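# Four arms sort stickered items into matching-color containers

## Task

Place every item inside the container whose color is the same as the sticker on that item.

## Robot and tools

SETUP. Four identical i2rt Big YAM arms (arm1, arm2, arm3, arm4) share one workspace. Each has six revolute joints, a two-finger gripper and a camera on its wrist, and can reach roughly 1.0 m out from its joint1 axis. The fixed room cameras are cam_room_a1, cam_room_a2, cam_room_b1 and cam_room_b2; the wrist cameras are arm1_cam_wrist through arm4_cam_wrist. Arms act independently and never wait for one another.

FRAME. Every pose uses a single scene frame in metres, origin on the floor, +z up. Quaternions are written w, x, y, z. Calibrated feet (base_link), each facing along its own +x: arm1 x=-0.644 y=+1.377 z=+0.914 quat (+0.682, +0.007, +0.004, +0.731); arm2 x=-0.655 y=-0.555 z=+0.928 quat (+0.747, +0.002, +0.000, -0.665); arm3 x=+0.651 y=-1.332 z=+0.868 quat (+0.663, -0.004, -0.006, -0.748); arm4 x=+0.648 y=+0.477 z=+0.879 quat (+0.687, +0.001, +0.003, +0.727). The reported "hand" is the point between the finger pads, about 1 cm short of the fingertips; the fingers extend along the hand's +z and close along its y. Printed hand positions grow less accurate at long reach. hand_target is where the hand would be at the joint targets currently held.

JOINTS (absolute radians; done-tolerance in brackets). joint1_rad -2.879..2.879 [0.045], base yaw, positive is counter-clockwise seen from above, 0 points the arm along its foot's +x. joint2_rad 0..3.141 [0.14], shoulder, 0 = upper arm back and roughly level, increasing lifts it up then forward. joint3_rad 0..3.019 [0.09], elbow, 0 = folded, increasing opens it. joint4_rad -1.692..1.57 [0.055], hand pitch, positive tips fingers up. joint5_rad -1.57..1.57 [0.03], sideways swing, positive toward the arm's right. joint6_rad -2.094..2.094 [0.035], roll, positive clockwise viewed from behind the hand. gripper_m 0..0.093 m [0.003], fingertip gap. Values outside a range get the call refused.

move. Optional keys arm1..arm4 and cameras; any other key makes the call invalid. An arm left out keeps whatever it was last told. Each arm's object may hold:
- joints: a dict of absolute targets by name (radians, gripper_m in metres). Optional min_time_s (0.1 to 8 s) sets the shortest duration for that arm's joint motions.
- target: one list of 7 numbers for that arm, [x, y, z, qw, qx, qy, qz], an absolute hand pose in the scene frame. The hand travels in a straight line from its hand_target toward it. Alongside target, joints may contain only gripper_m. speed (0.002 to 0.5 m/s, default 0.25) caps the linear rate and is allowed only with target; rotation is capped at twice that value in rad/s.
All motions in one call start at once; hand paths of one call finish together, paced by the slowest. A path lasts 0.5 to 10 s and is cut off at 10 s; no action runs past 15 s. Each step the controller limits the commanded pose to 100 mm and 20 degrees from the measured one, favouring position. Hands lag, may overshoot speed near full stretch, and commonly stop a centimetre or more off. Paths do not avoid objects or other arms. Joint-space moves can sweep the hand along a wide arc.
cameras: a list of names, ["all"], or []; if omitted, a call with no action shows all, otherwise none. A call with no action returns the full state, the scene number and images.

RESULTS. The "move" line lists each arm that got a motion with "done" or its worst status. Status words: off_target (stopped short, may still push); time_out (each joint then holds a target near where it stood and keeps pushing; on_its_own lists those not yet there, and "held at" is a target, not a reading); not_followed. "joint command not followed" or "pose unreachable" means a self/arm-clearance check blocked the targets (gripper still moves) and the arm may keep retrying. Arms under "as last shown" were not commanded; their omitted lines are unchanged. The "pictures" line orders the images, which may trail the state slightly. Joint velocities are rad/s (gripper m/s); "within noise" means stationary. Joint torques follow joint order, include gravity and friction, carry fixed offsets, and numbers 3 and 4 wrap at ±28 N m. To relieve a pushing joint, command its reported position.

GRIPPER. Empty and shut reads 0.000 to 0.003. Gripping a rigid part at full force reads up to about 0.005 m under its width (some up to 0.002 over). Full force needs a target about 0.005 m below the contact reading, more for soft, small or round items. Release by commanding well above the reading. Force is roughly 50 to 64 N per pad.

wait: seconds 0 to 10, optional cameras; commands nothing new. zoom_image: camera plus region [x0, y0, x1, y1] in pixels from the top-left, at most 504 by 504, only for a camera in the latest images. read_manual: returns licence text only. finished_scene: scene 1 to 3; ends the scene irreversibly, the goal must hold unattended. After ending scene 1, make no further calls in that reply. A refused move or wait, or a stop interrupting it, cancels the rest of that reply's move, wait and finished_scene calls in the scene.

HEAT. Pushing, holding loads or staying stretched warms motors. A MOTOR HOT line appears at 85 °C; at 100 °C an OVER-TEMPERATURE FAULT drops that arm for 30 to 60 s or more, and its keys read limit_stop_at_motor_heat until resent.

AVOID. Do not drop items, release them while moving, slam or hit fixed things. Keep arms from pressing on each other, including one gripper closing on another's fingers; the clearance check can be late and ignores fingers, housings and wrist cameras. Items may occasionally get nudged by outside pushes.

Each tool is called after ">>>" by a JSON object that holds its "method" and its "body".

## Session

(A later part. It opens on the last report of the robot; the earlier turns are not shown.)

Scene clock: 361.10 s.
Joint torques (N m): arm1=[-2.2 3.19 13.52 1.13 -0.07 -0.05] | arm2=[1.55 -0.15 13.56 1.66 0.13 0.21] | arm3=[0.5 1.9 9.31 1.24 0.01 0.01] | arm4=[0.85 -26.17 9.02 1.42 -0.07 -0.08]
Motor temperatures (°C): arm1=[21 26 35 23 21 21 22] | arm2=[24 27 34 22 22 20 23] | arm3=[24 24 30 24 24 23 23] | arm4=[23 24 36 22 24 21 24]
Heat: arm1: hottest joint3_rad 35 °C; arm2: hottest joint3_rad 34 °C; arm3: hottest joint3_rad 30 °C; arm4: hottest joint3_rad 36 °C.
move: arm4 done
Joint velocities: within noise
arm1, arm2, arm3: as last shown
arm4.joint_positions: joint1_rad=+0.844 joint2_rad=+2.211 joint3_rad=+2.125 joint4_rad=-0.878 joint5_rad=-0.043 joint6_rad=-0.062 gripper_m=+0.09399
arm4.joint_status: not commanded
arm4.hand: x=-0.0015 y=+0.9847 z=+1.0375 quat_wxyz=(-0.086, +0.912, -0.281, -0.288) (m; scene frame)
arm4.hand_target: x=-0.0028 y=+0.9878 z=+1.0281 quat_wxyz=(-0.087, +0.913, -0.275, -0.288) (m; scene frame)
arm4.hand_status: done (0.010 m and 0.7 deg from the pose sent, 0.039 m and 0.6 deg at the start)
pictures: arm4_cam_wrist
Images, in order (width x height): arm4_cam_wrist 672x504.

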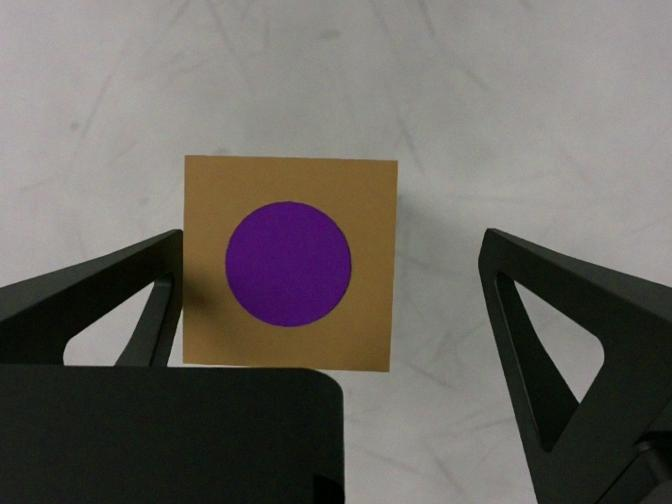

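>>> {"method": "move", "body": {"arm4": {"joints":{"gripper_m":0.042}}, "cameras": ["arm4_cam_wrist"]}}

>>> {"method": "move", "body": {"arm4": {"target":[0.06,0.94,1.13,-0.0867,0.9133,-0.2749,-0.288],"speed":0.2}, "cameras": ["arm4_cam_wrist"]}}

>>> {"method": "move", "body": {"arm4": {"target":[0.36,0.69,1.17,-0.0867,0.9133,-0.2749,-0.288],"speed":0.25}, "cameras": ["arm4_cam_wrist"]}}

Scene clock: 367.40 s.
Joint torques (N m): arm1=[-2.96 2.96 13.61 1.16 -0.08 -0.03] | arm2=[1.38 -0.21 13.5 1.65 0.14 0.21] | arm3=[0.67 1.9 9.25 1.24 0.02 0.01] | arm4=[0.91 -25.93 9.09 1.43 -0.04 -0.06]
Motor temperatures (°C): arm1=[21 26 35 23 21 21 22] | arm2=[24 27 34 22 22 20 23] | arm3=[24 24 30 24 24 23 23] | arm4=[23 25 36 22 24 21 24]
Heat: arm1: hottest joint3_rad 35 °C; arm2: hottest joint3_rad 34 °C; arm3: hottest joint3_rad 30 °C; arm4: hottest joint3_rad 36 °C.
move: arm4 off_target
Joint velocities: within noise
arm1, arm2: as last shown
arm3.joint_positions: joint1_rad=-1.980 joint2_rad=+0.603 joint3_rad=+1.391 joint4_rad=-1.444 joint5_rad=+0.000 joint6_rad=-0.007 gripper_m=+0.09402
arm3.joint_status: not commanded
arm3.hand: x=+0.4654 y=-1.2157 z=+1.3864 quat_wxyz=(+0.111, -0.868, +0.235, +0.424) (m; scene frame)
arm3.hand_target: x=+0.4694 y=-1.2155 z=+1.3950 quat_wxyz=(+0.114, -0.863, +0.241, +0.430) (m; scene frame)
arm3.hand_status: not commanded
arm4.joint_positions: joint1_rad=+0.844 joint2_rad=+2.211 joint3_rad=+2.125 joint4_rad=-0.877 joint5_rad=-0.045 joint6_rad=-0.064 gripper_m=+0.05366
arm4.joint_status: gripper_m off_target (ended at +0.05369, target +0.04200)
arm4.hand: x=-0.0019 y=+0.9845 z=+1.0376 quat_wxyz=(-0.085, +0.912, -0.279, -0.288) (m; scene frame)
arm4.hand_target: x=-0.0028 y=+0.9878 z=+1.0281 quat_wxyz=(-0.087, +0.913, -0.275, -0.288) (m; scene frame)
arm4.hand_status: not commanded
pictures: arm4_cam_wrist
Images, in order (width x height): arm4_cam_wrist 672x504.

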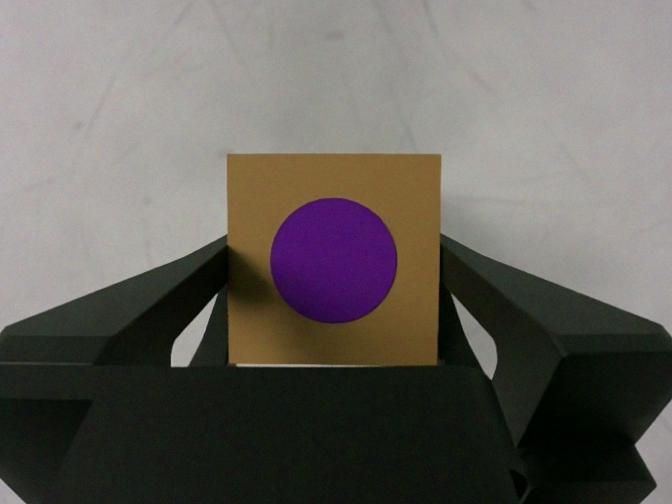

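Scene clock: 368.83 s.
Joint torques (N m): arm1=[-2.49 2.61 13.59 1.13 -0.08 -0.02] | arm2=[1.49 -0.21 13.57 1.65 0.13 0.21] | arm3=[0.5 1.79 9.26 1.21 0.01 0.02] | arm4=[0.44 -22.36 9.29 0.72 -0.03 -0.07]
Motor temperatures (°C): arm1=[21 26 35 23 21 21 22] | arm2=[24 27 34 22 22 20 23] | arm3=[24 24 30 24 24 23 23] | arm4=[23 25 36 22 24 21 25]
Heat: arm1: hottest joint3_rad 35 °C; arm2: hottest joint3_rad 34 °C; arm3: hottest joint3_rad 30 °C; arm4: hottest joint3_rad 36 °C.
move: arm4 done
Joint velocities: within noise
arm1, arm2, arm3: as last shown
arm4.joint_positions: joint1_rad=+0.844 joint2_rad=+1.941 joint3_rad=+1.940 joint4_rad=-0.944 joint5_rad=-0.045 joint6_rad=-0.066 gripper_m=+0.05366
arm4.joint_status: not commanded
arm4.hand: x=+0.0575 y=+0.9381 z=+1.1384 quat_wxyz=(-0.089, +0.910, -0.277, -0.297) (m; scene frame)
arm4.hand_target: x=+0.0600 y=+0.9399 z=+1.1300 quat_wxyz=(-0.087, +0.913, -0.275, -0.288) (m; scene frame)
arm4.hand_status: done (0.009 m and 1.2 deg from the pose sent, 0.120 m and 0.6 deg at the start)
pictures: arm4_cam_wrist
Images, in order (width x height): arm4_cam_wrist 672x504.

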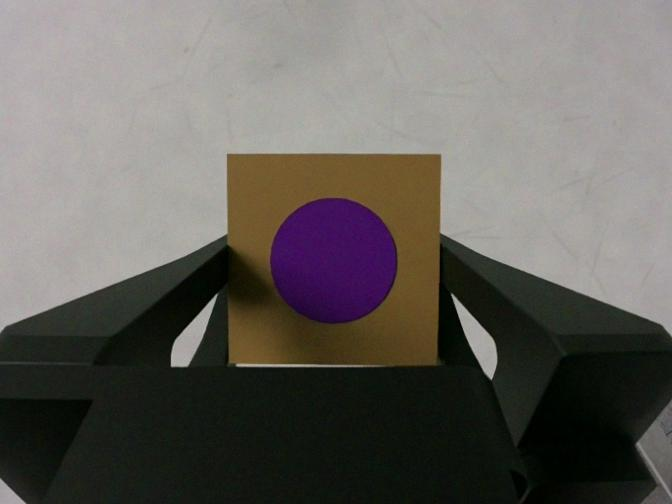

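Scene clock: 371.00 s.
Joint torques (N m): arm1=[-2.73 2.08 13.55 1.22 -0.04 -0.08] | arm2=[1.44 -0.15 13.55 1.66 0.14 0.21] | arm3=[0.5 1.79 9.29 1.25 0.03 0.02] | arm4=[1.55 -4.31 9.29 0.65 0.18 0.13]
Motor temperatures (°C): arm1=[21 26 35 23 21 21 22] | arm2=[24 27 34 22 22 20 23] | arm3=[24 24 30 24 24 23 23] | arm4=[23 25 36 22 24 21 25]
Heat: arm1: hottest joint3_rad 35 °C; arm2: hottest joint3_rad 34 °C; arm3: hottest joint3_rad 30 °C; arm4: hottest joint3_rad 36 °C.
move: arm4 done
Joint velocities: within noise
arm1, arm2, arm3: as last shown
arm4.joint_positions: joint1_rad=+0.860 joint2_rad=+0.881 joint3_rad=+0.958 joint4_rad=-1.022 joint5_rad=-0.033 joint6_rad=-0.064 gripper_m=+0.05366
arm4.joint_status: not commanded
arm4.hand: x=+0.3609 y=+0.6927 z=+1.1742 quat_wxyz=(-0.091, +0.911, -0.272, -0.296) (m; scene frame)
arm4.hand_target: x=+0.3601 y=+0.6900 z=+1.1701 quat_wxyz=(-0.087, +0.913, -0.275, -0.288) (m; scene frame)
arm4.hand_status: done (0.005 m and 1.1 deg from the pose sent, 0.393 m and 1.2 deg at the start)
pictures: arm4_cam_wrist
Images, in order (width x height): arm4_cam_wrist 672x504.

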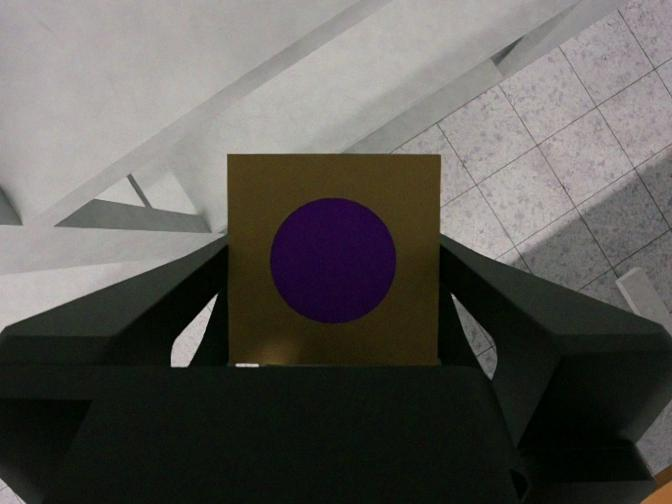

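>>> {"method": "move", "body": {"arm4": {"joints":{"joint1_rad":-1.18,"joint2_rad":0.65,"joint3_rad":1.43,"joint4_rad":-1.5,"joint5_rad":0,"joint6_rad":0},"min_time_s":3}}}

>>> {"method": "move", "body": {"arm4": {"target":[1.13,0.71,1.05,0.2855,-0.207,0.9336,0.0633],"speed":0.25}, "cameras": ["arm4_cam_wrist","cam_room_a2"]}}

Scene clock: 384.87 s.
Joint torques (N m): arm1=[-2.43 3.02 13.53 1.21 -0.04 -0.09] | arm2=[1.44 -0.03 13.55 1.68 0.14 0.21] | arm3=[0.62 1.9 9.26 1.24 0.02 0.01] | arm4=[0.5 0.56 10.67 0.88 0.14 0.15]
Motor temperatures (°C): arm1=[21 25 35 23 21 21 22] | arm2=[24 26 34 22 22 20 23] | arm3=[24 24 30 24 24 23 23] | arm4=[23 24 36 22 24 21 25]
Heat: arm1: hottest joint3_rad 35 °C; arm2: hottest joint3_rad 34 °C; arm3: hottest joint3_rad 30 °C; arm4: hottest joint3_rad 36 °C.
move: arm4 done
Joint velocities: within noise
arm1, arm2, arm3: as last shown
arm4.joint_positions: joint1_rad=-1.176 joint2_rad=+0.657 joint3_rad=+1.385 joint4_rad=-1.491 joint5_rad=-0.002 joint6_rad=-0.014 gripper_m=+0.05367
arm4.joint_status: all done
arm4.hand: x=+0.8555 y=+0.5785 z=+1.3760 quat_wxyz=(-0.381, +0.213, -0.896, -0.085) (m; scene frame)
arm4.hand_target: x=+0.8485 y=+0.5737 z=+1.3967 quat_wxyz=(-0.400, +0.202, -0.889, -0.090) (m; scene frame)
arm4.hand_status: not commanded
pictures: none

Scene clock: 387.43 s.
Joint torques (N m): arm1=[-2.43 2.84 13.64 1.24 -0.06 -0.04] | arm2=[1.44 -0.15 13.55 1.68 0.14 0.21] | arm3=[0.56 1.9 9.28 1.24 0.02 0.01] | arm4=[0.5 -13.92 12.16 1.36 0.2 0.18]
Motor temperatures (°C): arm1=[21 25 35 23 21 21 22] | arm2=[24 26 34 22 22 20 23] | arm3=[24 24 30 24 24 23 23] | arm4=[23 24 36 22 24 21 25]
Heat: arm1: hottest joint3_rad 35 °C; arm2: hottest joint3_rad 34 °C; arm3: hottest joint3_rad 30 °C; arm4: hottest joint3_rad 36 °C.
move: arm4 off_target
Joint velocities: within noise
arm1.joint_positions: joint1_rad=-2.255 joint2_rad=+0.655 joint3_rad=+1.380 joint4_rad=-1.489 joint5_rad=-0.028 joint6_rad=-0.023 gripper_m=+0.08996
arm1.joint_status: not commanded
arm1.hand: x=-0.4476 y=+1.2483 z=+1.4077 quat_wxyz=(-0.370, -0.263, -0.884, +0.112) (m; scene frame)
arm1.hand_target: x=-0.4550 y=+1.2511 z=+1.4295 quat_wxyz=(-0.388, -0.261, -0.876, +0.121) (m; scene frame)
arm1.hand_status: not commanded
arm2.joint_positions: joint1_rad=+2.121 joint2_rad=+0.654 joint3_rad=+1.385 joint4_rad=-1.486 joint5_rad=+0.000 joint6_rad=-0.009 gripper_m=+0.08992
arm2.joint_status: not commanded
arm2.hand: x=-0.4768 y=-0.4164 z=+1.4286 quat_wxyz=(-0.377, +0.304, -0.866, -0.129) (m; scene frame)
arm2.hand_target: x=-0.4842 y=-0.4204 z=+1.4477 quat_wxyz=(-0.391, +0.299, -0.860, -0.137) (m; scene frame)
arm2.hand_status: not commanded
arm3: as last shown
arm4.joint_positions: joint1_rad=-1.176 joint2_rad=+1.435 joint3_rad=+1.012 joint4_rad=-0.626 joint5_rad=+0.005 joint6_rad=+0.000 gripper_m=+0.05367
arm4.joint_status: not commanded
arm4.hand: x=+1.1079 y=+0.6991 z=+1.0194 quat_wxyz=(-0.249, +0.216, -0.942, -0.054) (m; scene frame)
arm4.hand_target: x=+1.1281 y=+0.7092 z=+1.0508 quat_wxyz=(-0.286, +0.207, -0.934, -0.064) (m; scene frame)
arm4.hand_status: off_target (0.039 m and 4.5 deg from the pose sent, 0.446 m and 12.1 deg at the start)
pictures: arm4_cam_wrist, cam_room_a2
Images, in order (width x height): arm4_cam_wrist 672x504, cam_room_a2 672x504.

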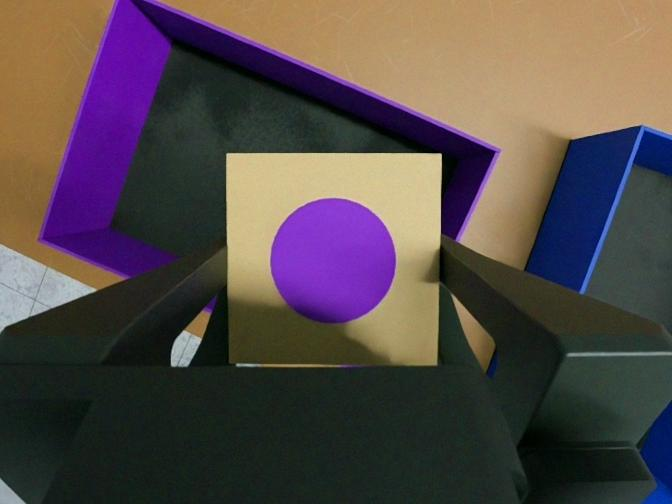

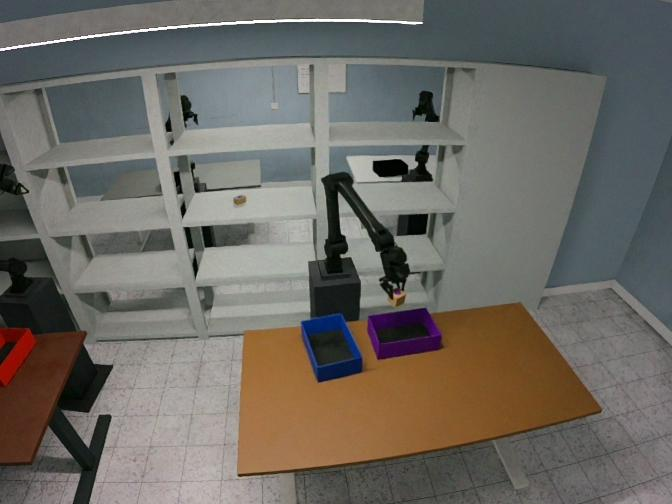

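>>> {"method": "move", "body": {"arm4": {"target":[1.143,0.765,0.92,0.2855,-0.207,0.9336,0.0633],"speed":0.2}, "cameras": ["arm4_cam_wrist","cam_room_a2"]}}

Scene clock: 397.97 s.
Joint torques (N m): arm1=[-2.9 3.14 13.53 1.2 -0.02 -0.09] | arm2=[1.49 -0.15 13.56 1.68 0.14 0.2] | arm3=[0.56 1.79 9.31 1.26 0.02 0.02] | arm4=[1.26 -16.15 7.38 1.52 0.26 0.23]
Motor temperatures (°C): arm1=[21 25 35 23 21 21 22] | arm2=[24 26 34 22 22 20 23] | arm3=[24 24 30 24 24 23 23] | arm4=[23 24 37 22 24 21 26]
Heat: arm1: hottest joint3_rad 35 °C; arm2: hottest joint3_rad 34 °C; arm3: hottest joint3_rad 30 °C; arm4: hottest joint3_rad 37 °C.
move: arm4 done
Joint velocities: within noise
arm1, arm2, arm3: as last shown
arm4.joint_positions: joint1_rad=-1.087 joint2_rad=+1.703 joint3_rad=+1.004 joint4_rad=-0.290 joint5_rad=+0.057 joint6_rad=+0.076 gripper_m=+0.05367
arm4.joint_status: not commanded
arm4.hand: x=+1.1399 y=+0.7605 z=+0.9198 quat_wxyz=(-0.279, +0.213, -0.935, -0.060) (m; scene frame)
arm4.hand_target: x=+1.1429 y=+0.7648 z=+0.9200 quat_wxyz=(-0.285, +0.207, -0.934, -0.063) (m; scene frame)
arm4.hand_status: done (0.005 m and 1.1 deg from the pose sent, 0.124 m and 4.5 deg at the start)
pictures: arm4_cam_wrist, cam_room_a2
Images, in order (width x height): arm4_cam_wrist 672x504, cam_room_a2 672x504.

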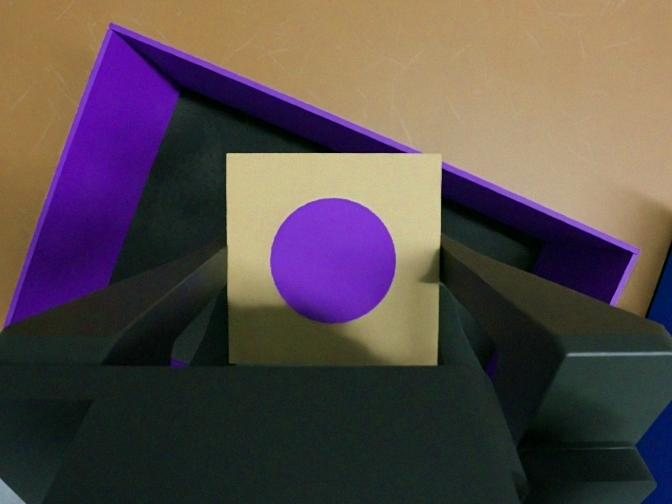

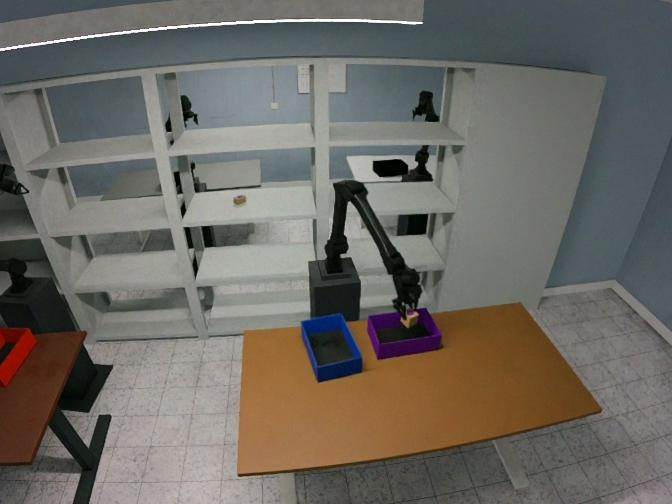

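>>> {"method": "move", "body": {"arm4": {"target":[1.143,0.765,0.79,0.2855,-0.207,0.9336,0.0633],"speed":0.2}}}

>>> {"method": "move", "body": {"arm4": {"target":[1.143,0.765,0.755,0.2855,-0.207,0.9336,0.0633],"speed":0.08}, "cameras": ["arm4_cam_wrist","cam_room_a2"]}}

Scene clock: 405.53 s.
Joint torques (N m): arm1=[-2.96 3.08 13.49 1.2 -0.06 -0.04] | arm2=[1.55 -0.15 13.56 1.66 0.14 0.22] | arm3=[0.56 1.79 9.31 1.22 0.02 0.02] | arm4=[0.85 -17.61 5.45 1.48 0.26 0.13]
Motor temperatures (°C): arm1=[21 25 35 23 21 21 22] | arm2=[24 26 34 22 22 20 23] | arm3=[24 24 30 24 24 23 23] | arm4=[23 24 37 22 24 21 26]
Heat: arm1: hottest joint3_rad 35 °C; arm2: hottest joint3_rad 34 °C; arm3: hottest joint3_rad 30 °C; arm4: hottest joint3_rad 37 °C.
move: arm4 done
Joint velocities: within noise
arm1, arm2, arm3: as last shown
arm4.joint_positions: joint1_rad=-1.087 joint2_rad=+1.986 joint3_rad=+0.952 joint4_rad=+0.043 joint5_rad=+0.057 joint6_rad=+0.077 gripper_m=+0.05367
arm4.joint_status: not commanded
arm4.hand: x=+1.1395 y=+0.7601 z=+0.7896 quat_wxyz=(-0.278, +0.212, -0.935, -0.060) (m; scene frame)
arm4.hand_target: x=+1.1429 y=+0.7648 z=+0.7900 quat_wxyz=(-0.285, +0.207, -0.934, -0.063) (m; scene frame)
arm4.hand_status: done (0.006 m and 1.2 deg from the pose sent, 0.130 m and 1.1 deg at the start)
pictures: none

Scene clock: 406.50 s.
Joint torques (N m): arm1=[-2.61 2.49 13.61 1.16 -0.08 0.01] | arm2=[1.49 -0.15 13.49 1.65 0.13 0.21] | arm3=[0.56 1.73 9.29 1.26 0.02 0.01] | arm4=[1.26 -16.21 5.44 1.5 0.24 0.17]
Motor temperatures (°C): arm1=[21 25 35 23 21 21 22] | arm2=[24 26 34 22 22 20 23] | arm3=[24 24 30 24 24 23 23] | arm4=[23 24 36 22 24 21 26]
Heat: arm1: hottest joint3_rad 35 °C; arm2: hottest joint3_rad 34 °C; arm3: hottest joint3_rad 30 °C; arm4: hottest joint3_rad 36 °C.
move: arm4 done
Joint velocities: within noise
arm1, arm2, arm3: as last shown
arm4.joint_positions: joint1_rad=-1.087 joint2_rad=+2.055 joint3_rad=+0.952 joint4_rad=+0.128 joint5_rad=+0.057 joint6_rad=+0.080 gripper_m=+0.05367
arm4.joint_status: not commanded
arm4.hand: x=+1.1412 y=+0.7611 z=+0.7639 quat_wxyz=(-0.285, +0.210, -0.933, -0.062) (m; scene frame)
arm4.hand_target: x=+1.1427 y=+0.7648 z=+0.7551 quat_wxyz=(-0.285, +0.207, -0.934, -0.063) (m; scene frame)
arm4.hand_status: done (0.010 m and 0.4 deg from the pose sent, 0.035 m and 1.2 deg at the start)
pictures: arm4_cam_wrist, cam_room_a2
Images, in order (width x height): arm4_cam_wrist 672x504, cam_room_a2 672x504.

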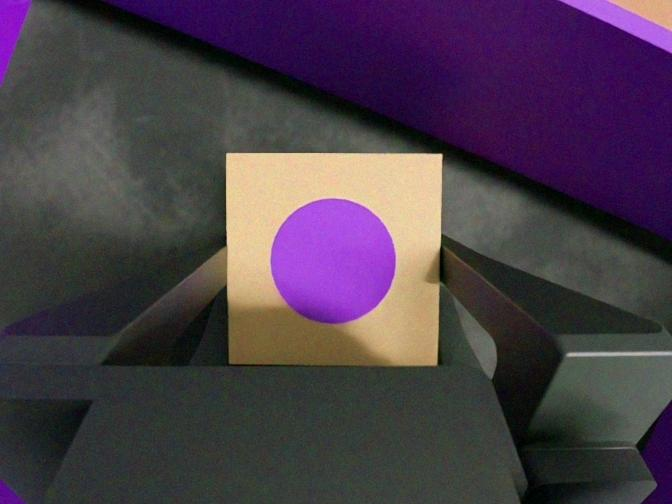

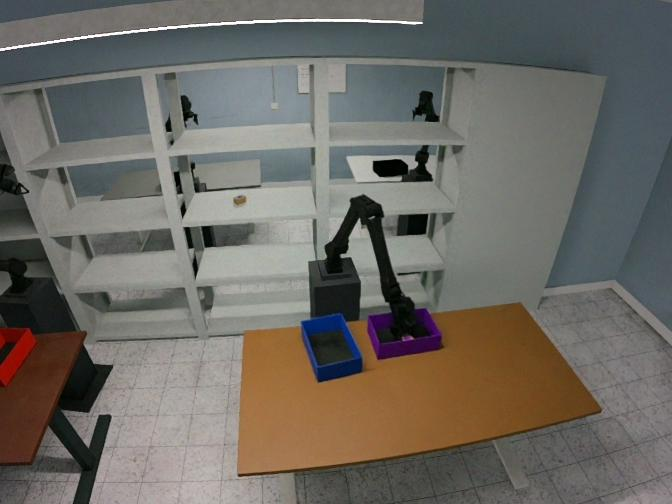

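>>> {"method": "move", "body": {"arm4": {"target":[1.143,0.765,0.735,0.2855,-0.207,0.9336,0.0633],"speed":0.08}, "cameras": ["arm4_cam_wrist"]}}

Scene clock: 410.10 s.
Joint torques (N m): arm1=[-2.9 2.9 13.75 1.01 -0.05 -0.04] | arm2=[1.55 -0.21 13.55 1.65 0.14 0.21] | arm3=[0.62 1.96 9.32 1.22 0.02 0.01] | arm4=[0.73 -13.04 5.67 1.18 0.25 0.12]
Motor temperatures (°C): arm1=[21 25 35 23 21 21 22] | arm2=[24 26 34 22 22 20 23] | arm3=[24 24 30 24 24 23 23] | arm4=[23 24 36 22 24 21 26]
Heat: arm1: hottest joint3_rad 35 °C; arm2: hottest joint3_rad 34 °C; arm3: hottest joint3_rad 30 °C; arm4: hottest joint3_rad 36 °C.
move: arm4 off_target
Joint velocities: within noise
arm1, arm2: as last shown
arm3.joint_positions: joint1_rad=-1.980 joint2_rad=+0.603 joint3_rad=+1.391 joint4_rad=-1.444 joint5_rad=+0.000 joint6_rad=-0.007 gripper_m=+0.09402
arm3.joint_status: not commanded
arm3.hand: x=+0.4654 y=-1.2157 z=+1.3864 quat_wxyz=(+0.111, -0.868, +0.235, +0.424) (m; scene frame)
arm3.hand_target: x=+0.4694 y=-1.2155 z=+1.3950 quat_wxyz=(+0.114, -0.863, +0.241, +0.430) (m; scene frame)
arm3.hand_status: not commanded
arm4.joint_positions: joint1_rad=-1.087 joint2_rad=+2.069 joint3_rad=+0.952 joint4_rad=+0.180 joint5_rad=+0.057 joint6_rad=+0.082 gripper_m=+0.05367
arm4.joint_status: not commanded
arm4.hand: x=+1.1472 y=+0.7647 z=+0.7633 quat_wxyz=(-0.302, +0.207, -0.928, -0.068) (m; scene frame)
arm4.hand_target: x=+1.1416 y=+0.7640 z=+0.7362 quat_wxyz=(-0.285, +0.207, -0.934, -0.063) (m; scene frame)
arm4.hand_status: off_target (0.029 m and 2.1 deg from the pose sent, 0.029 m and 0.4 deg at the start)
pictures: arm4_cam_wrist
Images, in order (width x height): arm4_cam_wrist 672x504.

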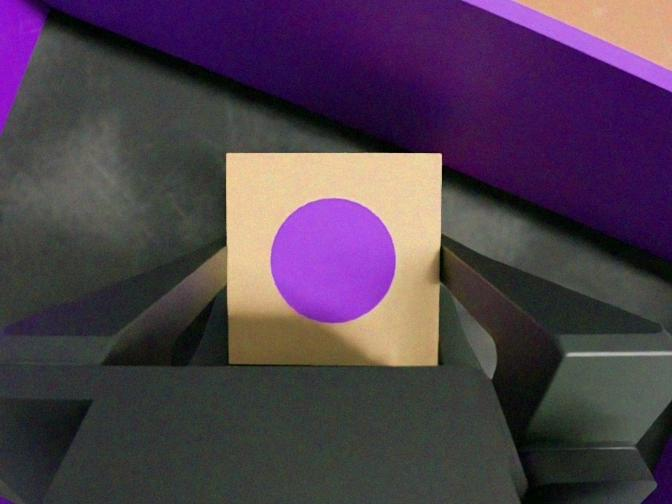

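>>> {"method": "move", "body": {"arm4": {"target":[1.143,0.765,0.755,0.2855,-0.207,0.9336,0.0633],"speed":0.08}}}

>>> {"method": "move", "body": {"arm4": {"joints":{"gripper_m":0.09}}}}

>>> {"method": "move", "body": {"arm4": {"target":[1.05,0.70,1.05,0.2855,-0.207,0.9336,0.0633],"speed":0.25}, "cameras": ["arm4_cam_wrist"]}}

>>> {"method": "move", "body": {"arm4": {"joints":{"joint1_rad":2.19,"joint2_rad":0.65,"joint3_rad":1.43,"joint4_rad":-1.5,"joint5_rad":0,"joint6_rad":0},"min_time_s":4}}}

>>> {"method": "move", "body": {"arm4": {"target":[0.36,0.249,1.17,0.099,0.900,0.3138,-0.2839],"speed":0.25}}}

>>> {"method": "move", "body": {"arm4": {"target":[0.04,-0.01,1.12,0.099,0.900,0.3138,-0.2839],"speed":0.25}, "cameras": ["arm4_cam_wrist","cam_room_a2"]}}

Scene clock: 421.00 s.
Joint torques (N m): arm1=[-2.84 2.67 13.48 1.1 -0.06 -0.06] | arm2=[1.49 -0.15 13.57 1.66 0.13 0.2] | arm3=[0.67 1.9 9.31 1.21 0.02 0.01] | arm4=[1.03 -17.79 5.23 0.09 0.24 0.12]
Motor temperatures (°C): arm1=[21 25 35 23 21 21 22] | arm2=[24 25 34 22 22 20 23] | arm3=[24 24 30 23 24 23 23] | arm4=[23 24 34 22 24 21 26]
Heat: arm1: hottest joint3_rad 35 °C; arm2: hottest joint3_rad 34 °C; arm3: hottest joint3_rad 30 °C; arm4: hottest joint3_rad 34 °C.
move: arm4 done
Joint velocities: within noise
arm1, arm2, arm3: as last shown
arm4.joint_positions: joint1_rad=-1.087 joint2_rad=+2.069 joint3_rad=+0.957 joint4_rad=+0.167 joint5_rad=+0.057 joint6_rad=+0.083 gripper_m=+0.05367
arm4.joint_status: not commanded
arm4.hand: x=+1.1473 y=+0.7648 z=+0.7632 quat_wxyz=(-0.299, +0.207, -0.929, -0.067) (m; scene frame)
arm4.hand_target: x=+1.1430 y=+0.7649 z=+0.7551 quat_wxyz=(-0.286, +0.207, -0.934, -0.063) (m; scene frame)
arm4.hand_status: done (0.009 m and 1.7 deg from the pose sent, 0.009 m and 2.1 deg at the start)
pictures: none

Scene clock: 421.57 s.
Joint torques (N m): arm1=[-2.2 2.96 13.61 1.22 -0.1 -0.06] | arm2=[1.55 -0.21 13.55 1.65 0.13 0.21] | arm3=[0.56 1.85 9.28 1.28 0.01 0.02] | arm4=[1.2 -16.97 5.14 0.58 0.23 0.11]
Motor temperatures (°C): arm1=[21 25 35 23 21 21 22] | arm2=[24 25 34 22 22 20 23] | arm3=[24 24 30 23 24 23 23] | arm4=[23 24 34 22 24 21 26]
Heat: arm1: hottest joint3_rad 35 °C; arm2: hottest joint3_rad 34 °C; arm3: hottest joint3_rad 30 °C; arm4: hottest joint3_rad 34 °C.
move: arm4 done
Joint velocities: within noise
arm1, arm2, arm3: as last shown
arm4.joint_positions: joint1_rad=-1.087 joint2_rad=+2.069 joint3_rad=+0.957 joint4_rad=+0.154 joint5_rad=+0.057 joint6_rad=+0.083 gripper_m=+0.08991
arm4.joint_status: all done
arm4.hand: x=+1.1451 y=+0.7633 z=+0.7613 quat_wxyz=(-0.293, +0.208, -0.931, -0.065) (m; scene frame)
arm4.hand_target: x=+1.1429 y=+0.7648 z=+0.7551 quat_wxyz=(-0.286, +0.207, -0.934, -0.063) (m; scene frame)
arm4.hand_status: not commanded
pictures: none

Scene clock: 423.50 s.
Joint torques (N m): arm1=[-2.37 3.02 13.42 1.17 -0.02 -0.04] | arm2=[1.49 -0.21 13.56 1.68 0.14 0.21] | arm3=[0.5 1.9 9.26 1.21 0.03 0.01] | arm4=[-0.21 -9.11 12.05 0.44 0 -0.04]
Motor temperatures (°C): arm1=[21 25 36 23 21 21 22] | arm2=[24 25 34 22 22 20 23] | arm3=[24 24 30 23 24 23 23] | arm4=[23 24 34 22 24 21 26]
Heat: arm1: hottest joint3_rad 36 °C; arm2: hottest joint3_rad 34 °C; arm3: hottest joint3_rad 30 °C; arm4: hottest joint3_rad 34 °C.
move: arm4 off_target
Joint velocities: within noise
arm1, arm2, arm3: as last shown
arm4.joint_positions: joint1_rad=-1.093 joint2_rad=+1.225 joint3_rad=+0.832 joint4_rad=-0.609 joint5_rad=+0.053 joint6_rad=+0.083 gripper_m=+0.08991
arm4.joint_status: not commanded
arm4.hand: x=+1.0354 y=+0.6953 z=+1.0312 quat_wxyz=(-0.272, +0.208, -0.938, -0.060) (m; scene frame)
arm4.hand_target: x=+1.0493 y=+0.6995 z=+1.0500 quat_wxyz=(-0.286, +0.207, -0.934, -0.063) (m; scene frame)
arm4.hand_status: off_target (0.024 m and 1.6 deg from the pose sent, 0.310 m and 1.0 deg at the start)
pictures: arm4_cam_wrist
Images, in order (width x height): arm4_cam_wrist 672x504.

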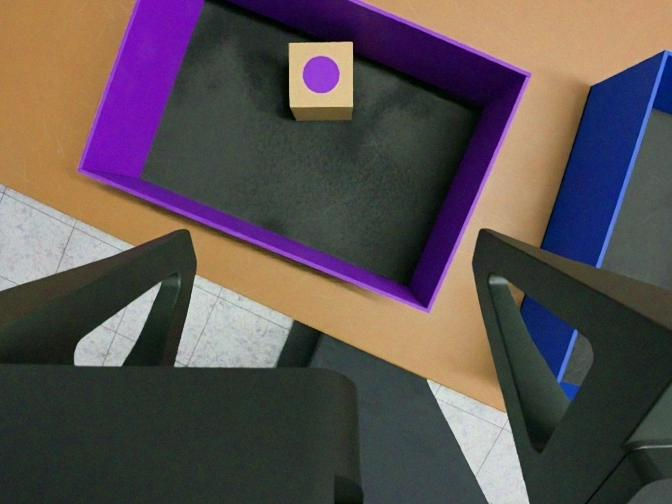

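Scene clock: 427.87 s.
Joint torques (N m): arm1=[-3.19 2.96 13.57 1.13 -0.08 -0.05] | arm2=[1.44 -0.21 13.53 1.66 0.14 0.21] | arm3=[0.5 1.85 9.26 1.26 0.02 0.02] | arm4=[1.26 0.97 10.17 0.81 -0.01 -0.08]
Motor temperatures (°C): arm1=[21 25 36 23 21 21 22] | arm2=[24 25 34 22 22 20 23] | arm3=[24 24 30 23 24 23 23] | arm4=[23 24 35 22 24 21 26]
Heat: arm1: hottest joint3_rad 36 °C; arm2: hottest joint3_rad 34 °C; arm3: hottest joint3_rad 30 °C; arm4: hottest joint3_rad 35 °C.
move: arm4 done
Joint velocities: within noise
arm1.joint_positions: joint1_rad=-2.255 joint2_rad=+0.655 joint3_rad=+1.380 joint4_rad=-1.489 joint5_rad=-0.028 joint6_rad=-0.023 gripper_m=+0.08996
arm1.joint_status: not commanded
arm1.hand: x=-0.4476 y=+1.2483 z=+1.4077 quat_wxyz=(-0.370, -0.263, -0.884, +0.112) (m; scene frame)
arm1.hand_target: x=-0.4550 y=+1.2511 z=+1.4295 quat_wxyz=(-0.388, -0.261, -0.876, +0.121) (m; scene frame)
arm1.hand_status: not commanded
arm2.joint_positions: joint1_rad=+2.121 joint2_rad=+0.654 joint3_rad=+1.385 joint4_rad=-1.486 joint5_rad=+0.000 joint6_rad=-0.009 gripper_m=+0.08992
arm2.joint_status: not commanded
arm2.hand: x=-0.4768 y=-0.4164 z=+1.4286 quat_wxyz=(-0.377, +0.304, -0.866, -0.129) (m; scene frame)
arm2.hand_target: x=-0.4842 y=-0.4204 z=+1.4477 quat_wxyz=(-0.391, +0.299, -0.860, -0.137) (m; scene frame)
arm2.hand_status: not commanded
arm3: as last shown
arm4.joint_positions: joint1_rad=+2.186 joint2_rad=+0.653 joint3_rad=+1.391 joint4_rad=-1.488 joint5_rad=+0.003 joint6_rad=+0.014 gripper_m=+0.08993
arm4.joint_status: all done
arm4.hand: x=+0.4724 y=+0.3390 z=+1.3828 quat_wxyz=(+0.134, +0.867, +0.295, -0.379) (m; scene frame)
arm4.hand_target: x=+0.4789 y=+0.3423 z=+1.3994 quat_wxyz=(+0.138, +0.858, +0.301, -0.392) (m; scene frame)
arm4.hand_status: not commanded
pictures: none

Scene clock: 429.60 s.
Joint torques (N m): arm1=[-2.78 2.84 13.59 1.09 0.01 -0.08] | arm2=[1.61 -0.21 13.52 1.65 0.14 0.21] | arm3=[0.44 1.67 9.26 1.22 0.02 0.02] | arm4=[1.08 -5.89 9.58 1.5 0.02 -0.11]
Motor temperatures (°C): arm1=[21 25 36 23 21 21 22] | arm2=[24 25 34 22 22 20 23] | arm3=[24 24 30 23 24 23 23] | arm4=[23 24 35 22 24 21 26]
Heat: arm1: hottest joint3_rad 36 °C; arm2: hottest joint3_rad 34 °C; arm3: hottest joint3_rad 30 °C; arm4: hottest joint3_rad 35 °C.
move: arm4 done
Joint velocities: within noise
arm1, arm2, arm3: as last shown
arm4.joint_positions: joint1_rad=+2.186 joint2_rad=+0.924 joint3_rad=+0.969 joint4_rad=-1.034 joint5_rad=+0.002 joint6_rad=+0.014 gripper_m=+0.08993
arm4.joint_status: not commanded
arm4.hand: x=+0.3624 y=+0.2516 z=+1.1647 quat_wxyz=(+0.096, +0.906, +0.309, -0.273) (m; scene frame)
arm4.hand_target: x=+0.3601 y=+0.2491 z=+1.1701 quat_wxyz=(+0.099, +0.901, +0.314, -0.284) (m; scene frame)
arm4.hand_status: done (0.006 m and 1.6 deg from the pose sent, 0.257 m and 12.3 deg at the start)
pictures: none

Scene clock: 432.13 s.
Joint torques (N m): arm1=[-2.73 2.9 13.45 1.14 -0.02 -0.09] | arm2=[1.44 -0.21 13.56 1.65 0.14 0.21] | arm3=[0.56 1.73 9.29 1.24 0.02 0.02] | arm4=[1.03 -22.65 13.26 0.44 0.1 -0.04]
Motor temperatures (°C): arm1=[21 25 36 23 21 21 22] | arm2=[24 25 34 22 22 20 23] | arm3=[24 24 31 23 24 23 23] | arm4=[23 24 36 22 24 21 25]
Heat: arm1: hottest joint3_rad 36 °C; arm2: hottest joint3_rad 34 °C; arm3: hottest joint3_rad 31 °C; arm4: hottest joint3_rad 36 °C.
move: arm4 off_target
Joint velocities: within noise
arm1, arm2, arm3: as last shown
arm4.joint_positions: joint1_rad=+2.186 joint2_rad=+2.026 joint3_rad=+2.005 joint4_rad=-0.964 joint5_rad=+0.002 joint6_rad=+0.014 gripper_m=+0.08993
arm4.joint_status: not commanded
arm4.hand: x=+0.0469 y=+0.0009 z=+1.1095 quat_wxyz=(+0.097, +0.905, +0.309, -0.275) (m; scene frame)
arm4.hand_target: x=+0.0407 y=-0.0095 z=+1.1200 quat_wxyz=(+0.099, +0.900, +0.314, -0.285) (m; scene frame)
arm4.hand_status: off_target (0.017 m and 1.4 deg from the pose sent, 0.418 m and 1.6 deg at the start)
pictures: arm4_cam_wrist, cam_room_a2
Images, in order (width x height): arm4_cam_wrist 672x504, cam_room_a2 672x504.

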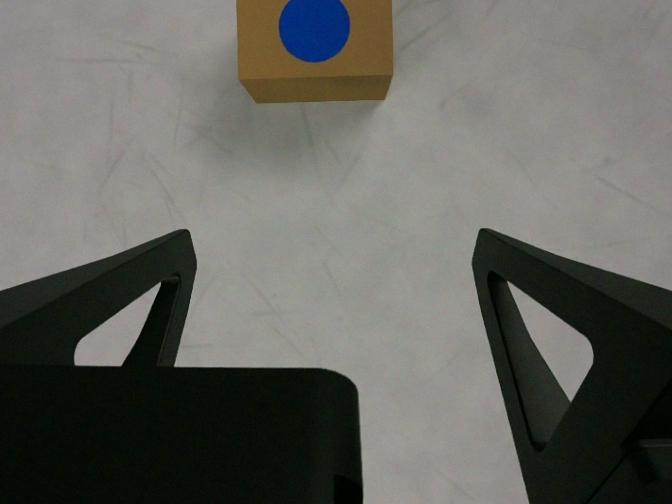

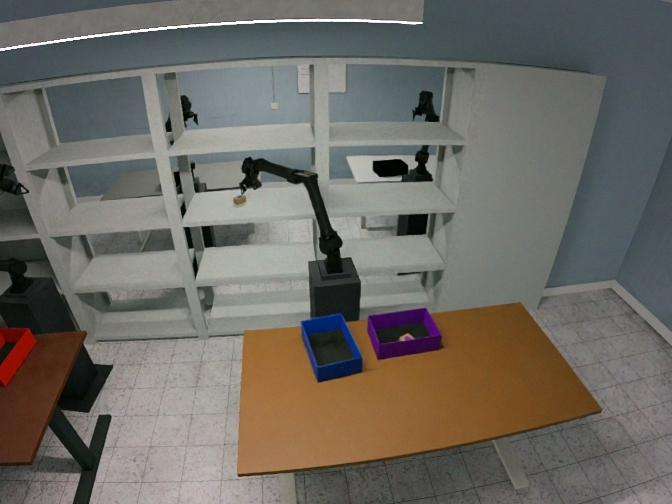

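>>> {"method": "move", "body": {"arm4": {"target":[-0.023,-0.066,1.115,0.099,0.900,0.3138,-0.2839],"speed":0.2}, "cameras": ["arm4_cam_wrist"]}}

>>> {"method": "move", "body": {"arm4": {"target":[-0.023,-0.066,1.04,0.099,0.900,0.3138,-0.2839],"speed":0.12}, "cameras": ["arm4_cam_wrist"]}}

Scene clock: 439.10 s.
Joint torques (N m): arm1=[-2.55 2.49 13.7 1.21 -0.09 -0.04] | arm2=[1.49 -0.15 13.53 1.66 0.13 0.2] | arm3=[0.56 1.79 9.26 1.25 0.02 0.01] | arm4=[1.38 -26.23 12.83 0.64 0.17 -0.01]
Motor temperatures (°C): arm1=[21 25 36 23 21 21 22] | arm2=[24 25 34 22 22 20 23] | arm3=[24 24 31 23 24 23 23] | arm4=[23 24 38 22 24 21 25]
Heat: arm1: hottest joint3_rad 36 °C; arm2: hottest joint3_rad 34 °C; arm3: hottest joint3_rad 31 °C; arm4: hottest joint3_rad 38 °C.
move: arm4 off_target
Joint velocities: within noise
arm1, arm2, arm3: as last shown
arm4.joint_positions: joint1_rad=+2.188 joint2_rad=+2.418 joint3_rad=+2.717 joint4_rad=-1.262 joint5_rad=+0.003 joint6_rad=+0.014 gripper_m=+0.08993
arm4.joint_status: not commanded
arm4.hand: x=-0.0215 y=-0.0559 z=+1.1235 quat_wxyz=(+0.100, +0.902, +0.308, -0.285) (m; scene frame)
arm4.hand_target: x=-0.0222 y=-0.0655 z=+1.1147 quat_wxyz=(+0.100, +0.900, +0.314, -0.286) (m; scene frame)
arm4.hand_status: off_target (0.013 m and 0.7 deg from the pose sent, 0.097 m and 1.4 deg at the start)
pictures: arm4_cam_wrist
Images, in order (width x height): arm4_cam_wrist 672x504.

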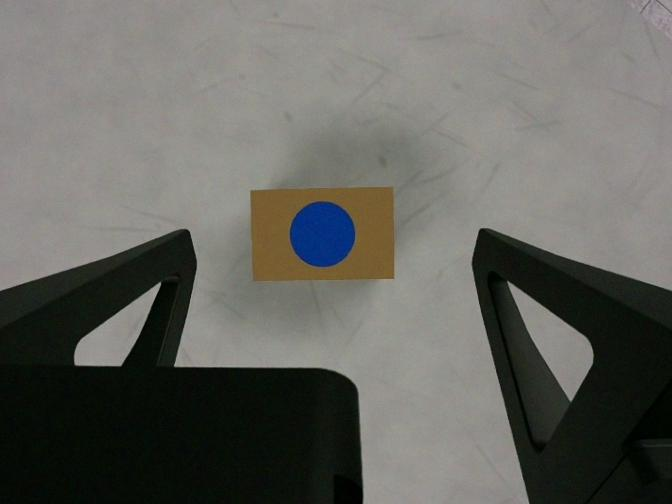

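Scene clock: 440.47 s.
Joint torques (N m): arm1=[-2.08 2.37 13.57 1.18 -0.09 -0.09] | arm2=[1.49 -0.26 13.56 1.66 0.14 0.21] | arm3=[0.56 1.9 9.29 1.22 0.01 0.01] | arm4=[1.08 -30.56 9.06 1.33 0.15 -0.01]
Motor temperatures (°C): arm1=[21 25 36 23 21 21 22] | arm2=[24 25 34 22 22 20 23] | arm3=[24 24 31 23 24 23 23] | arm4=[23 24 38 22 24 21 25]
Heat: arm1: hottest joint3_rad 36 °C; arm2: hottest joint3_rad 34 °C; arm3: hottest joint3_rad 31 °C; arm4: hottest joint3_rad 38 °C.
move: arm4 off_target
Joint velocities: within noise
arm1, arm2: as last shown
arm3.joint_positions: joint1_rad=-1.980 joint2_rad=+0.603 joint3_rad=+1.391 joint4_rad=-1.444 joint5_rad=+0.000 joint6_rad=-0.007 gripper_m=+0.09402
arm3.joint_status: not commanded
arm3.hand: x=+0.4654 y=-1.2157 z=+1.3864 quat_wxyz=(+0.111, -0.868, +0.235, +0.424) (m; scene frame)
arm3.hand_target: x=+0.4694 y=-1.2155 z=+1.3950 quat_wxyz=(+0.114, -0.863, +0.241, +0.430) (m; scene frame)
arm3.hand_status: not commanded
arm4.joint_positions: joint1_rad=+2.190 joint2_rad=+2.389 joint3_rad=+2.415 joint4_rad=-1.021 joint5_rad=+0.003 joint6_rad=+0.013 gripper_m=+0.08993
arm4.joint_status: not commanded
arm4.hand: x=-0.0243 y=-0.0602 z=+1.0257 quat_wxyz=(+0.095, +0.906, +0.311, -0.270) (m; scene frame)
arm4.hand_target: x=-0.0228 y=-0.0659 z=+1.0398 quat_wxyz=(+0.099, +0.901, +0.314, -0.284) (m; scene frame)
arm4.hand_status: off_target (0.015 m and 1.8 deg from the pose sent, 0.084 m and 0.7 deg at the start)
pictures: arm4_cam_wrist
Images, in order (width x height): arm4_cam_wrist 672x504.

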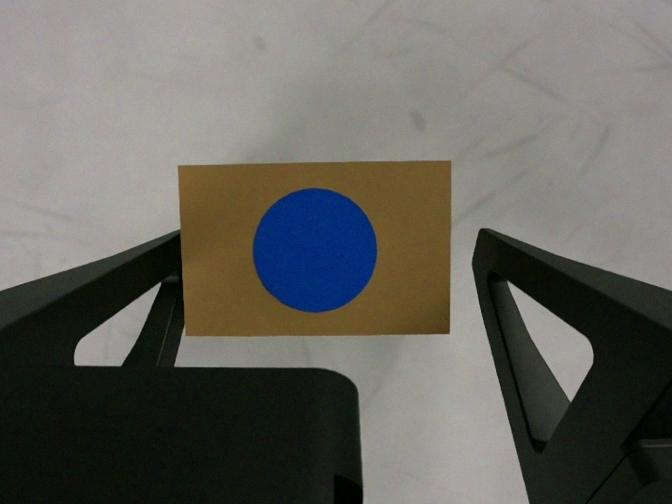

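>>> {"method": "move", "body": {"arm4": {"joints":{"gripper_m":0.054}}, "cameras": ["arm4_cam_wrist"]}}

>>> {"method": "move", "body": {"arm4": {"target":[0.05,0.0,1.14,0.099,0.900,0.3138,-0.2839],"speed":0.2}, "cameras": ["arm4_cam_wrist"]}}

>>> {"method": "move", "body": {"arm4": {"target":[0.36,0.249,1.17,0.099,0.900,0.3138,-0.2839],"speed":0.25}}}

>>> {"method": "move", "body": {"arm4": {"joints":{"joint1_rad":-1.75,"joint2_rad":0.65,"joint3_rad":1.43,"joint4_rad":-1.5,"joint5_rad":0,"joint6_rad":0},"min_time_s":4}, "cameras": ["arm4_cam_wrist"]}}

Scene clock: 448.80 s.
Joint torques (N m): arm1=[-2.49 3.02 13.65 1.11 -0.1 -0.05] | arm2=[1.49 -0.32 13.57 1.65 0.14 0.21] | arm3=[0.56 1.79 9.31 1.2 0 0.02] | arm4=[1.2 -30.51 8.96 1.44 0.17 0.02]
Motor temperatures (°C): arm1=[21 24 36 23 21 21 22] | arm2=[24 25 34 22 22 20 23] | arm3=[24 24 31 23 24 23 23] | arm4=[23 26 37 22 24 21 25]
Heat: arm1: hottest joint3_rad 36 °C; arm2: hottest joint3_rad 34 °C; arm3: hottest joint3_rad 31 °C; arm4: hottest joint3_rad 37 °C.
move: arm4 off_target
Joint velocities: within noise
arm1, arm2, arm3: as last shown
arm4.joint_positions: joint1_rad=+2.190 joint2_rad=+2.389 joint3_rad=+2.415 joint4_rad=-1.021 joint5_rad=+0.004 joint6_rad=+0.013 gripper_m=+0.06968
arm4.joint_status: gripper_m off_target (ended at +0.06970, target +0.05400)
arm4.hand: x=-0.0245 y=-0.0602 z=+1.0261 quat_wxyz=(+0.095, +0.906, +0.311, -0.271) (m; scene frame)
arm4.hand_target: x=-0.0228 y=-0.0659 z=+1.0399 quat_wxyz=(+0.099, +0.901, +0.314, -0.284) (m; scene frame)
arm4.hand_status: not commanded
pictures: arm4_cam_wrist
Images, in order (width x height): arm4_cam_wrist 672x504.

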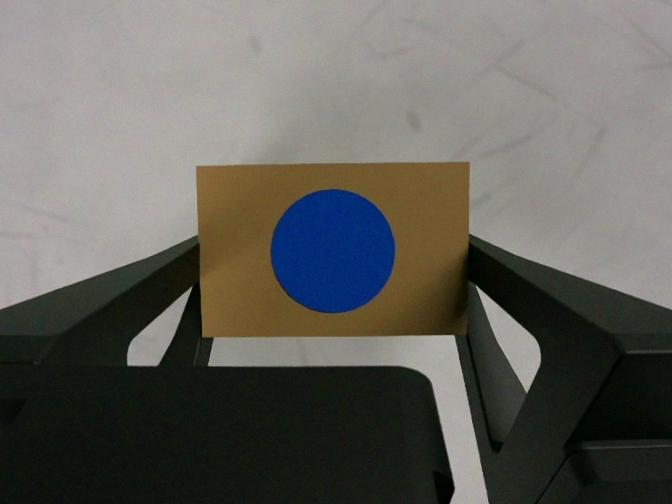

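Scene clock: 450.33 s.
Joint torques (N m): arm1=[-2.67 2.55 13.7 1.06 -0.07 -0.01] | arm2=[1.55 -0.26 13.53 1.66 0.13 0.21] | arm3=[0.56 1.9 9.29 1.25 0 0.01] | arm4=[0.67 -23.41 9.28 0.92 0.03 -0.06]
Motor temperatures (°C): arm1=[21 24 36 23 21 21 22] | arm2=[24 25 34 22 22 20 23] | arm3=[24 24 31 23 24 23 23] | arm4=[23 26 37 22 24 21 25]
Heat: arm1: hottest joint3_rad 36 °C; arm2: hottest joint3_rad 34 °C; arm3: hottest joint3_rad 31 °C; arm4: hottest joint3_rad 37 °C.
move: arm4 done
Joint velocities: within noise
arm1, arm2, arm3: as last shown
arm4.joint_positions: joint1_rad=+2.190 joint2_rad=+2.000 joint3_rad=+2.050 joint4_rad=-1.004 joint5_rad=+0.004 joint6_rad=+0.013 gripper_m=+0.06968
arm4.joint_status: not commanded
arm4.hand: x=+0.0506 y=+0.0000 z=+1.1466 quat_wxyz=(+0.102, +0.900, +0.309, -0.289) (m; scene frame)
arm4.hand_target: x=+0.0500 y=+0.0000 z=+1.1400 quat_wxyz=(+0.099, +0.901, +0.314, -0.284) (m; scene frame)
arm4.hand_status: done (0.007 m and 0.8 deg from the pose sent, 0.149 m and 1.7 deg at the start)
pictures: arm4_cam_wrist
Images, in order (width x height): arm4_cam_wrist 672x504.

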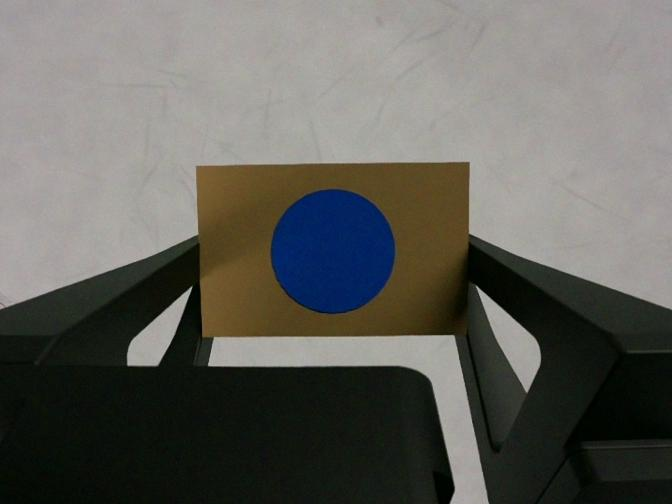

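Scene clock: 452.50 s.
Joint torques (N m): arm1=[-2.37 2.9 13.71 1.31 -0.05 -0.04] | arm2=[1.38 -0.15 13.55 1.66 0.14 0.21] | arm3=[0.56 1.73 9.28 1.17 0.02 0.03] | arm4=[0.38 -4.72 9.25 0.57 -0.04 -0.04]
Motor temperatures (°C): arm1=[21 24 36 23 21 21 22] | arm2=[24 25 34 22 22 20 23] | arm3=[24 24 31 23 24 23 23] | arm4=[23 26 37 22 24 21 25]
Heat: arm1: hottest joint3_rad 36 °C; arm2: hottest joint3_rad 34 °C; arm3: hottest joint3_rad 31 °C; arm4: hottest joint3_rad 37 °C.
move: arm4 done
Joint velocities: within noise
arm1, arm2, arm3: as last shown
arm4.joint_positions: joint1_rad=+2.190 joint2_rad=+0.912 joint3_rad=+0.973 joint4_rad=-1.007 joint5_rad=+0.004 joint6_rad=+0.012 gripper_m=+0.06968
arm4.joint_status: not commanded
arm4.hand: x=+0.3597 y=+0.2477 z=+1.1749 quat_wxyz=(+0.103, +0.899, +0.309, -0.293) (m; scene frame)
arm4.hand_target: x=+0.3600 y=+0.2490 z=+1.1700 quat_wxyz=(+0.099, +0.901, +0.314, -0.284) (m; scene frame)
arm4.hand_status: done (0.005 m and 1.2 deg from the pose sent, 0.398 m and 0.8 deg at the start)
pictures: none

Scene clock: 456.87 s.
Joint torques (N m): arm1=[-2.67 2.67 13.64 1.24 -0.08 -0.07] | arm2=[1.44 -0.21 13.55 1.62 0.14 0.2] | arm3=[0.5 1.85 9.26 1.18 0.02 0.01] | arm4=[0.56 0.21 10.81 0.84 0.04 -0.05]
Motor temperatures (°C): arm1=[21 24 36 23 21 21 22] | arm2=[24 25 35 22 22 20 23] | arm3=[24 24 31 23 24 23 23] | arm4=[23 26 37 22 24 21 26]
Heat: arm1: hottest joint3_rad 36 °C; arm2: hottest joint3_rad 35 °C; arm3: hottest joint3_rad 31 °C; arm4: hottest joint3_rad 37 °C.
move: arm4 done
Joint velocities: within noise
arm1.joint_positions: joint1_rad=-2.255 joint2_rad=+0.655 joint3_rad=+1.380 joint4_rad=-1.489 joint5_rad=-0.028 joint6_rad=-0.023 gripper_m=+0.08996
arm1.joint_status: not commanded
arm1.hand: x=-0.4476 y=+1.2483 z=+1.4077 quat_wxyz=(-0.370, -0.263, -0.884, +0.112) (m; scene frame)
arm1.hand_target: x=-0.4550 y=+1.2511 z=+1.4295 quat_wxyz=(-0.388, -0.261, -0.876, +0.121) (m; scene frame)
arm1.hand_status: not commanded
arm2.joint_positions: joint1_rad=+2.121 joint2_rad=+0.654 joint3_rad=+1.385 joint4_rad=-1.486 joint5_rad=+0.000 joint6_rad=-0.009 gripper_m=+0.08992
arm2.joint_status: not commanded
arm2.hand: x=-0.4768 y=-0.4164 z=+1.4286 quat_wxyz=(-0.377, +0.304, -0.866, -0.129) (m; scene frame)
arm2.hand_target: x=-0.4842 y=-0.4204 z=+1.4477 quat_wxyz=(-0.391, +0.299, -0.860, -0.137) (m; scene frame)
arm2.hand_status: not commanded
arm3: as last shown
arm4.joint_positions: joint1_rad=-1.745 joint2_rad=+0.658 joint3_rad=+1.384 joint4_rad=-1.490 joint5_rad=+0.001 joint6_rad=+0.011 gripper_m=+0.06970
arm4.joint_status: all done
arm4.hand: x=+0.8770 y=+0.4517 z=+1.3759 quat_wxyz=(-0.390, -0.058, -0.919, +0.023) (m; scene frame)
arm4.hand_target: x=+0.8680 y=+0.4519 z=+1.3971 quat_wxyz=(-0.410, -0.055, -0.910, +0.027) (m; scene frame)
arm4.hand_status: not commanded
pictures: arm4_cam_wrist
Images, in order (width x height): arm4_cam_wrist 672x504.

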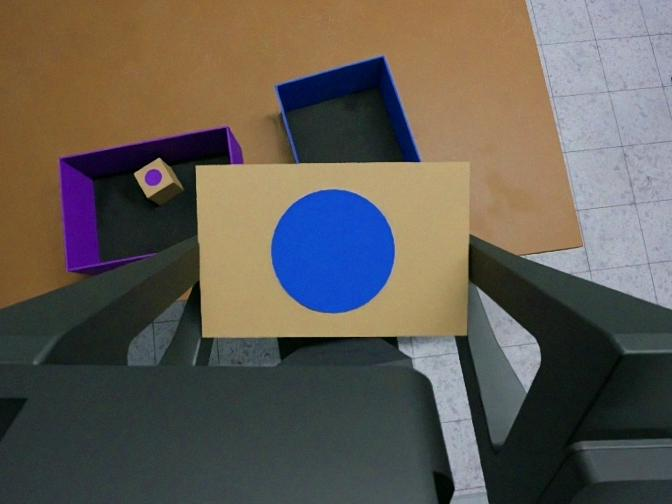

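>>> {"method": "move", "body": {"arm4": {"target":[1.16,0.40,0.95,0.2916,0.0717,0.9536,-0.0219],"speed":0.25}, "cameras": ["arm4_cam_wrist","cam_room_a2"]}}

Scene clock: 463.23 s.
Joint torques (N m): arm1=[-1.73 3.08 13.52 1.33 -0.07 -0.02] | arm2=[1.49 -0.26 13.59 1.68 0.14 0.21] | arm3=[0.5 1.73 9.31 1.21 0.02 0.03] | arm4=[-0.15 -13.33 10.44 1.47 0.13 -0.03]
Motor temperatures (°C): arm1=[21 24 36 23 21 21 22] | arm2=[24 25 35 22 22 20 23] | arm3=[24 24 31 23 24 23 23] | arm4=[23 25 37 22 24 21 26]
Heat: arm1: hottest joint3_rad 36 °C; arm2: hottest joint3_rad 35 °C; arm3: hottest joint3_rad 31 °C; arm4: hottest joint3_rad 37 °C.
move: arm4 off_target
Joint velocities: within noise
arm1, arm2, arm3: as last shown
arm4.joint_positions: joint1_rad=-1.769 joint2_rad=+1.531 joint3_rad=+0.826 joint4_rad=-0.335 joint5_rad=-0.004 joint6_rad=+0.009 gripper_m=+0.06970
arm4.joint_status: not commanded
arm4.hand: x=+1.1345 y=+0.4086 z=+0.9274 quat_wxyz=(-0.260, -0.071, -0.963, +0.017) (m; scene frame)
arm4.hand_target: x=+1.1583 y=+0.4002 z=+0.9508 quat_wxyz=(-0.292, -0.072, -0.954, +0.022) (m; scene frame)
arm4.hand_status: off_target (0.035 m and 3.8 deg from the pose sent, 0.514 m and 12.0 deg at the start)
pictures: arm4_cam_wrist, cam_room_a2
Images, in order (width x height): arm4_cam_wrist 672x504, cam_room_a2 672x504.

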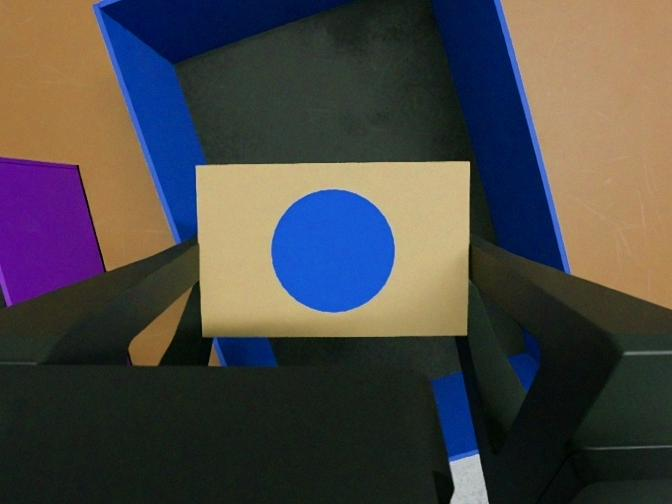

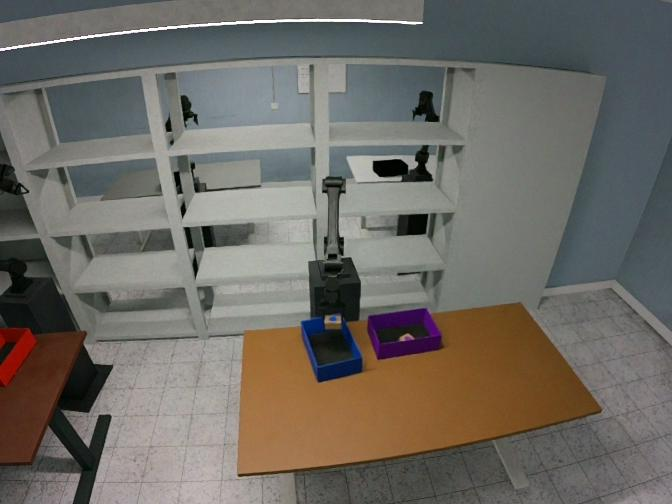

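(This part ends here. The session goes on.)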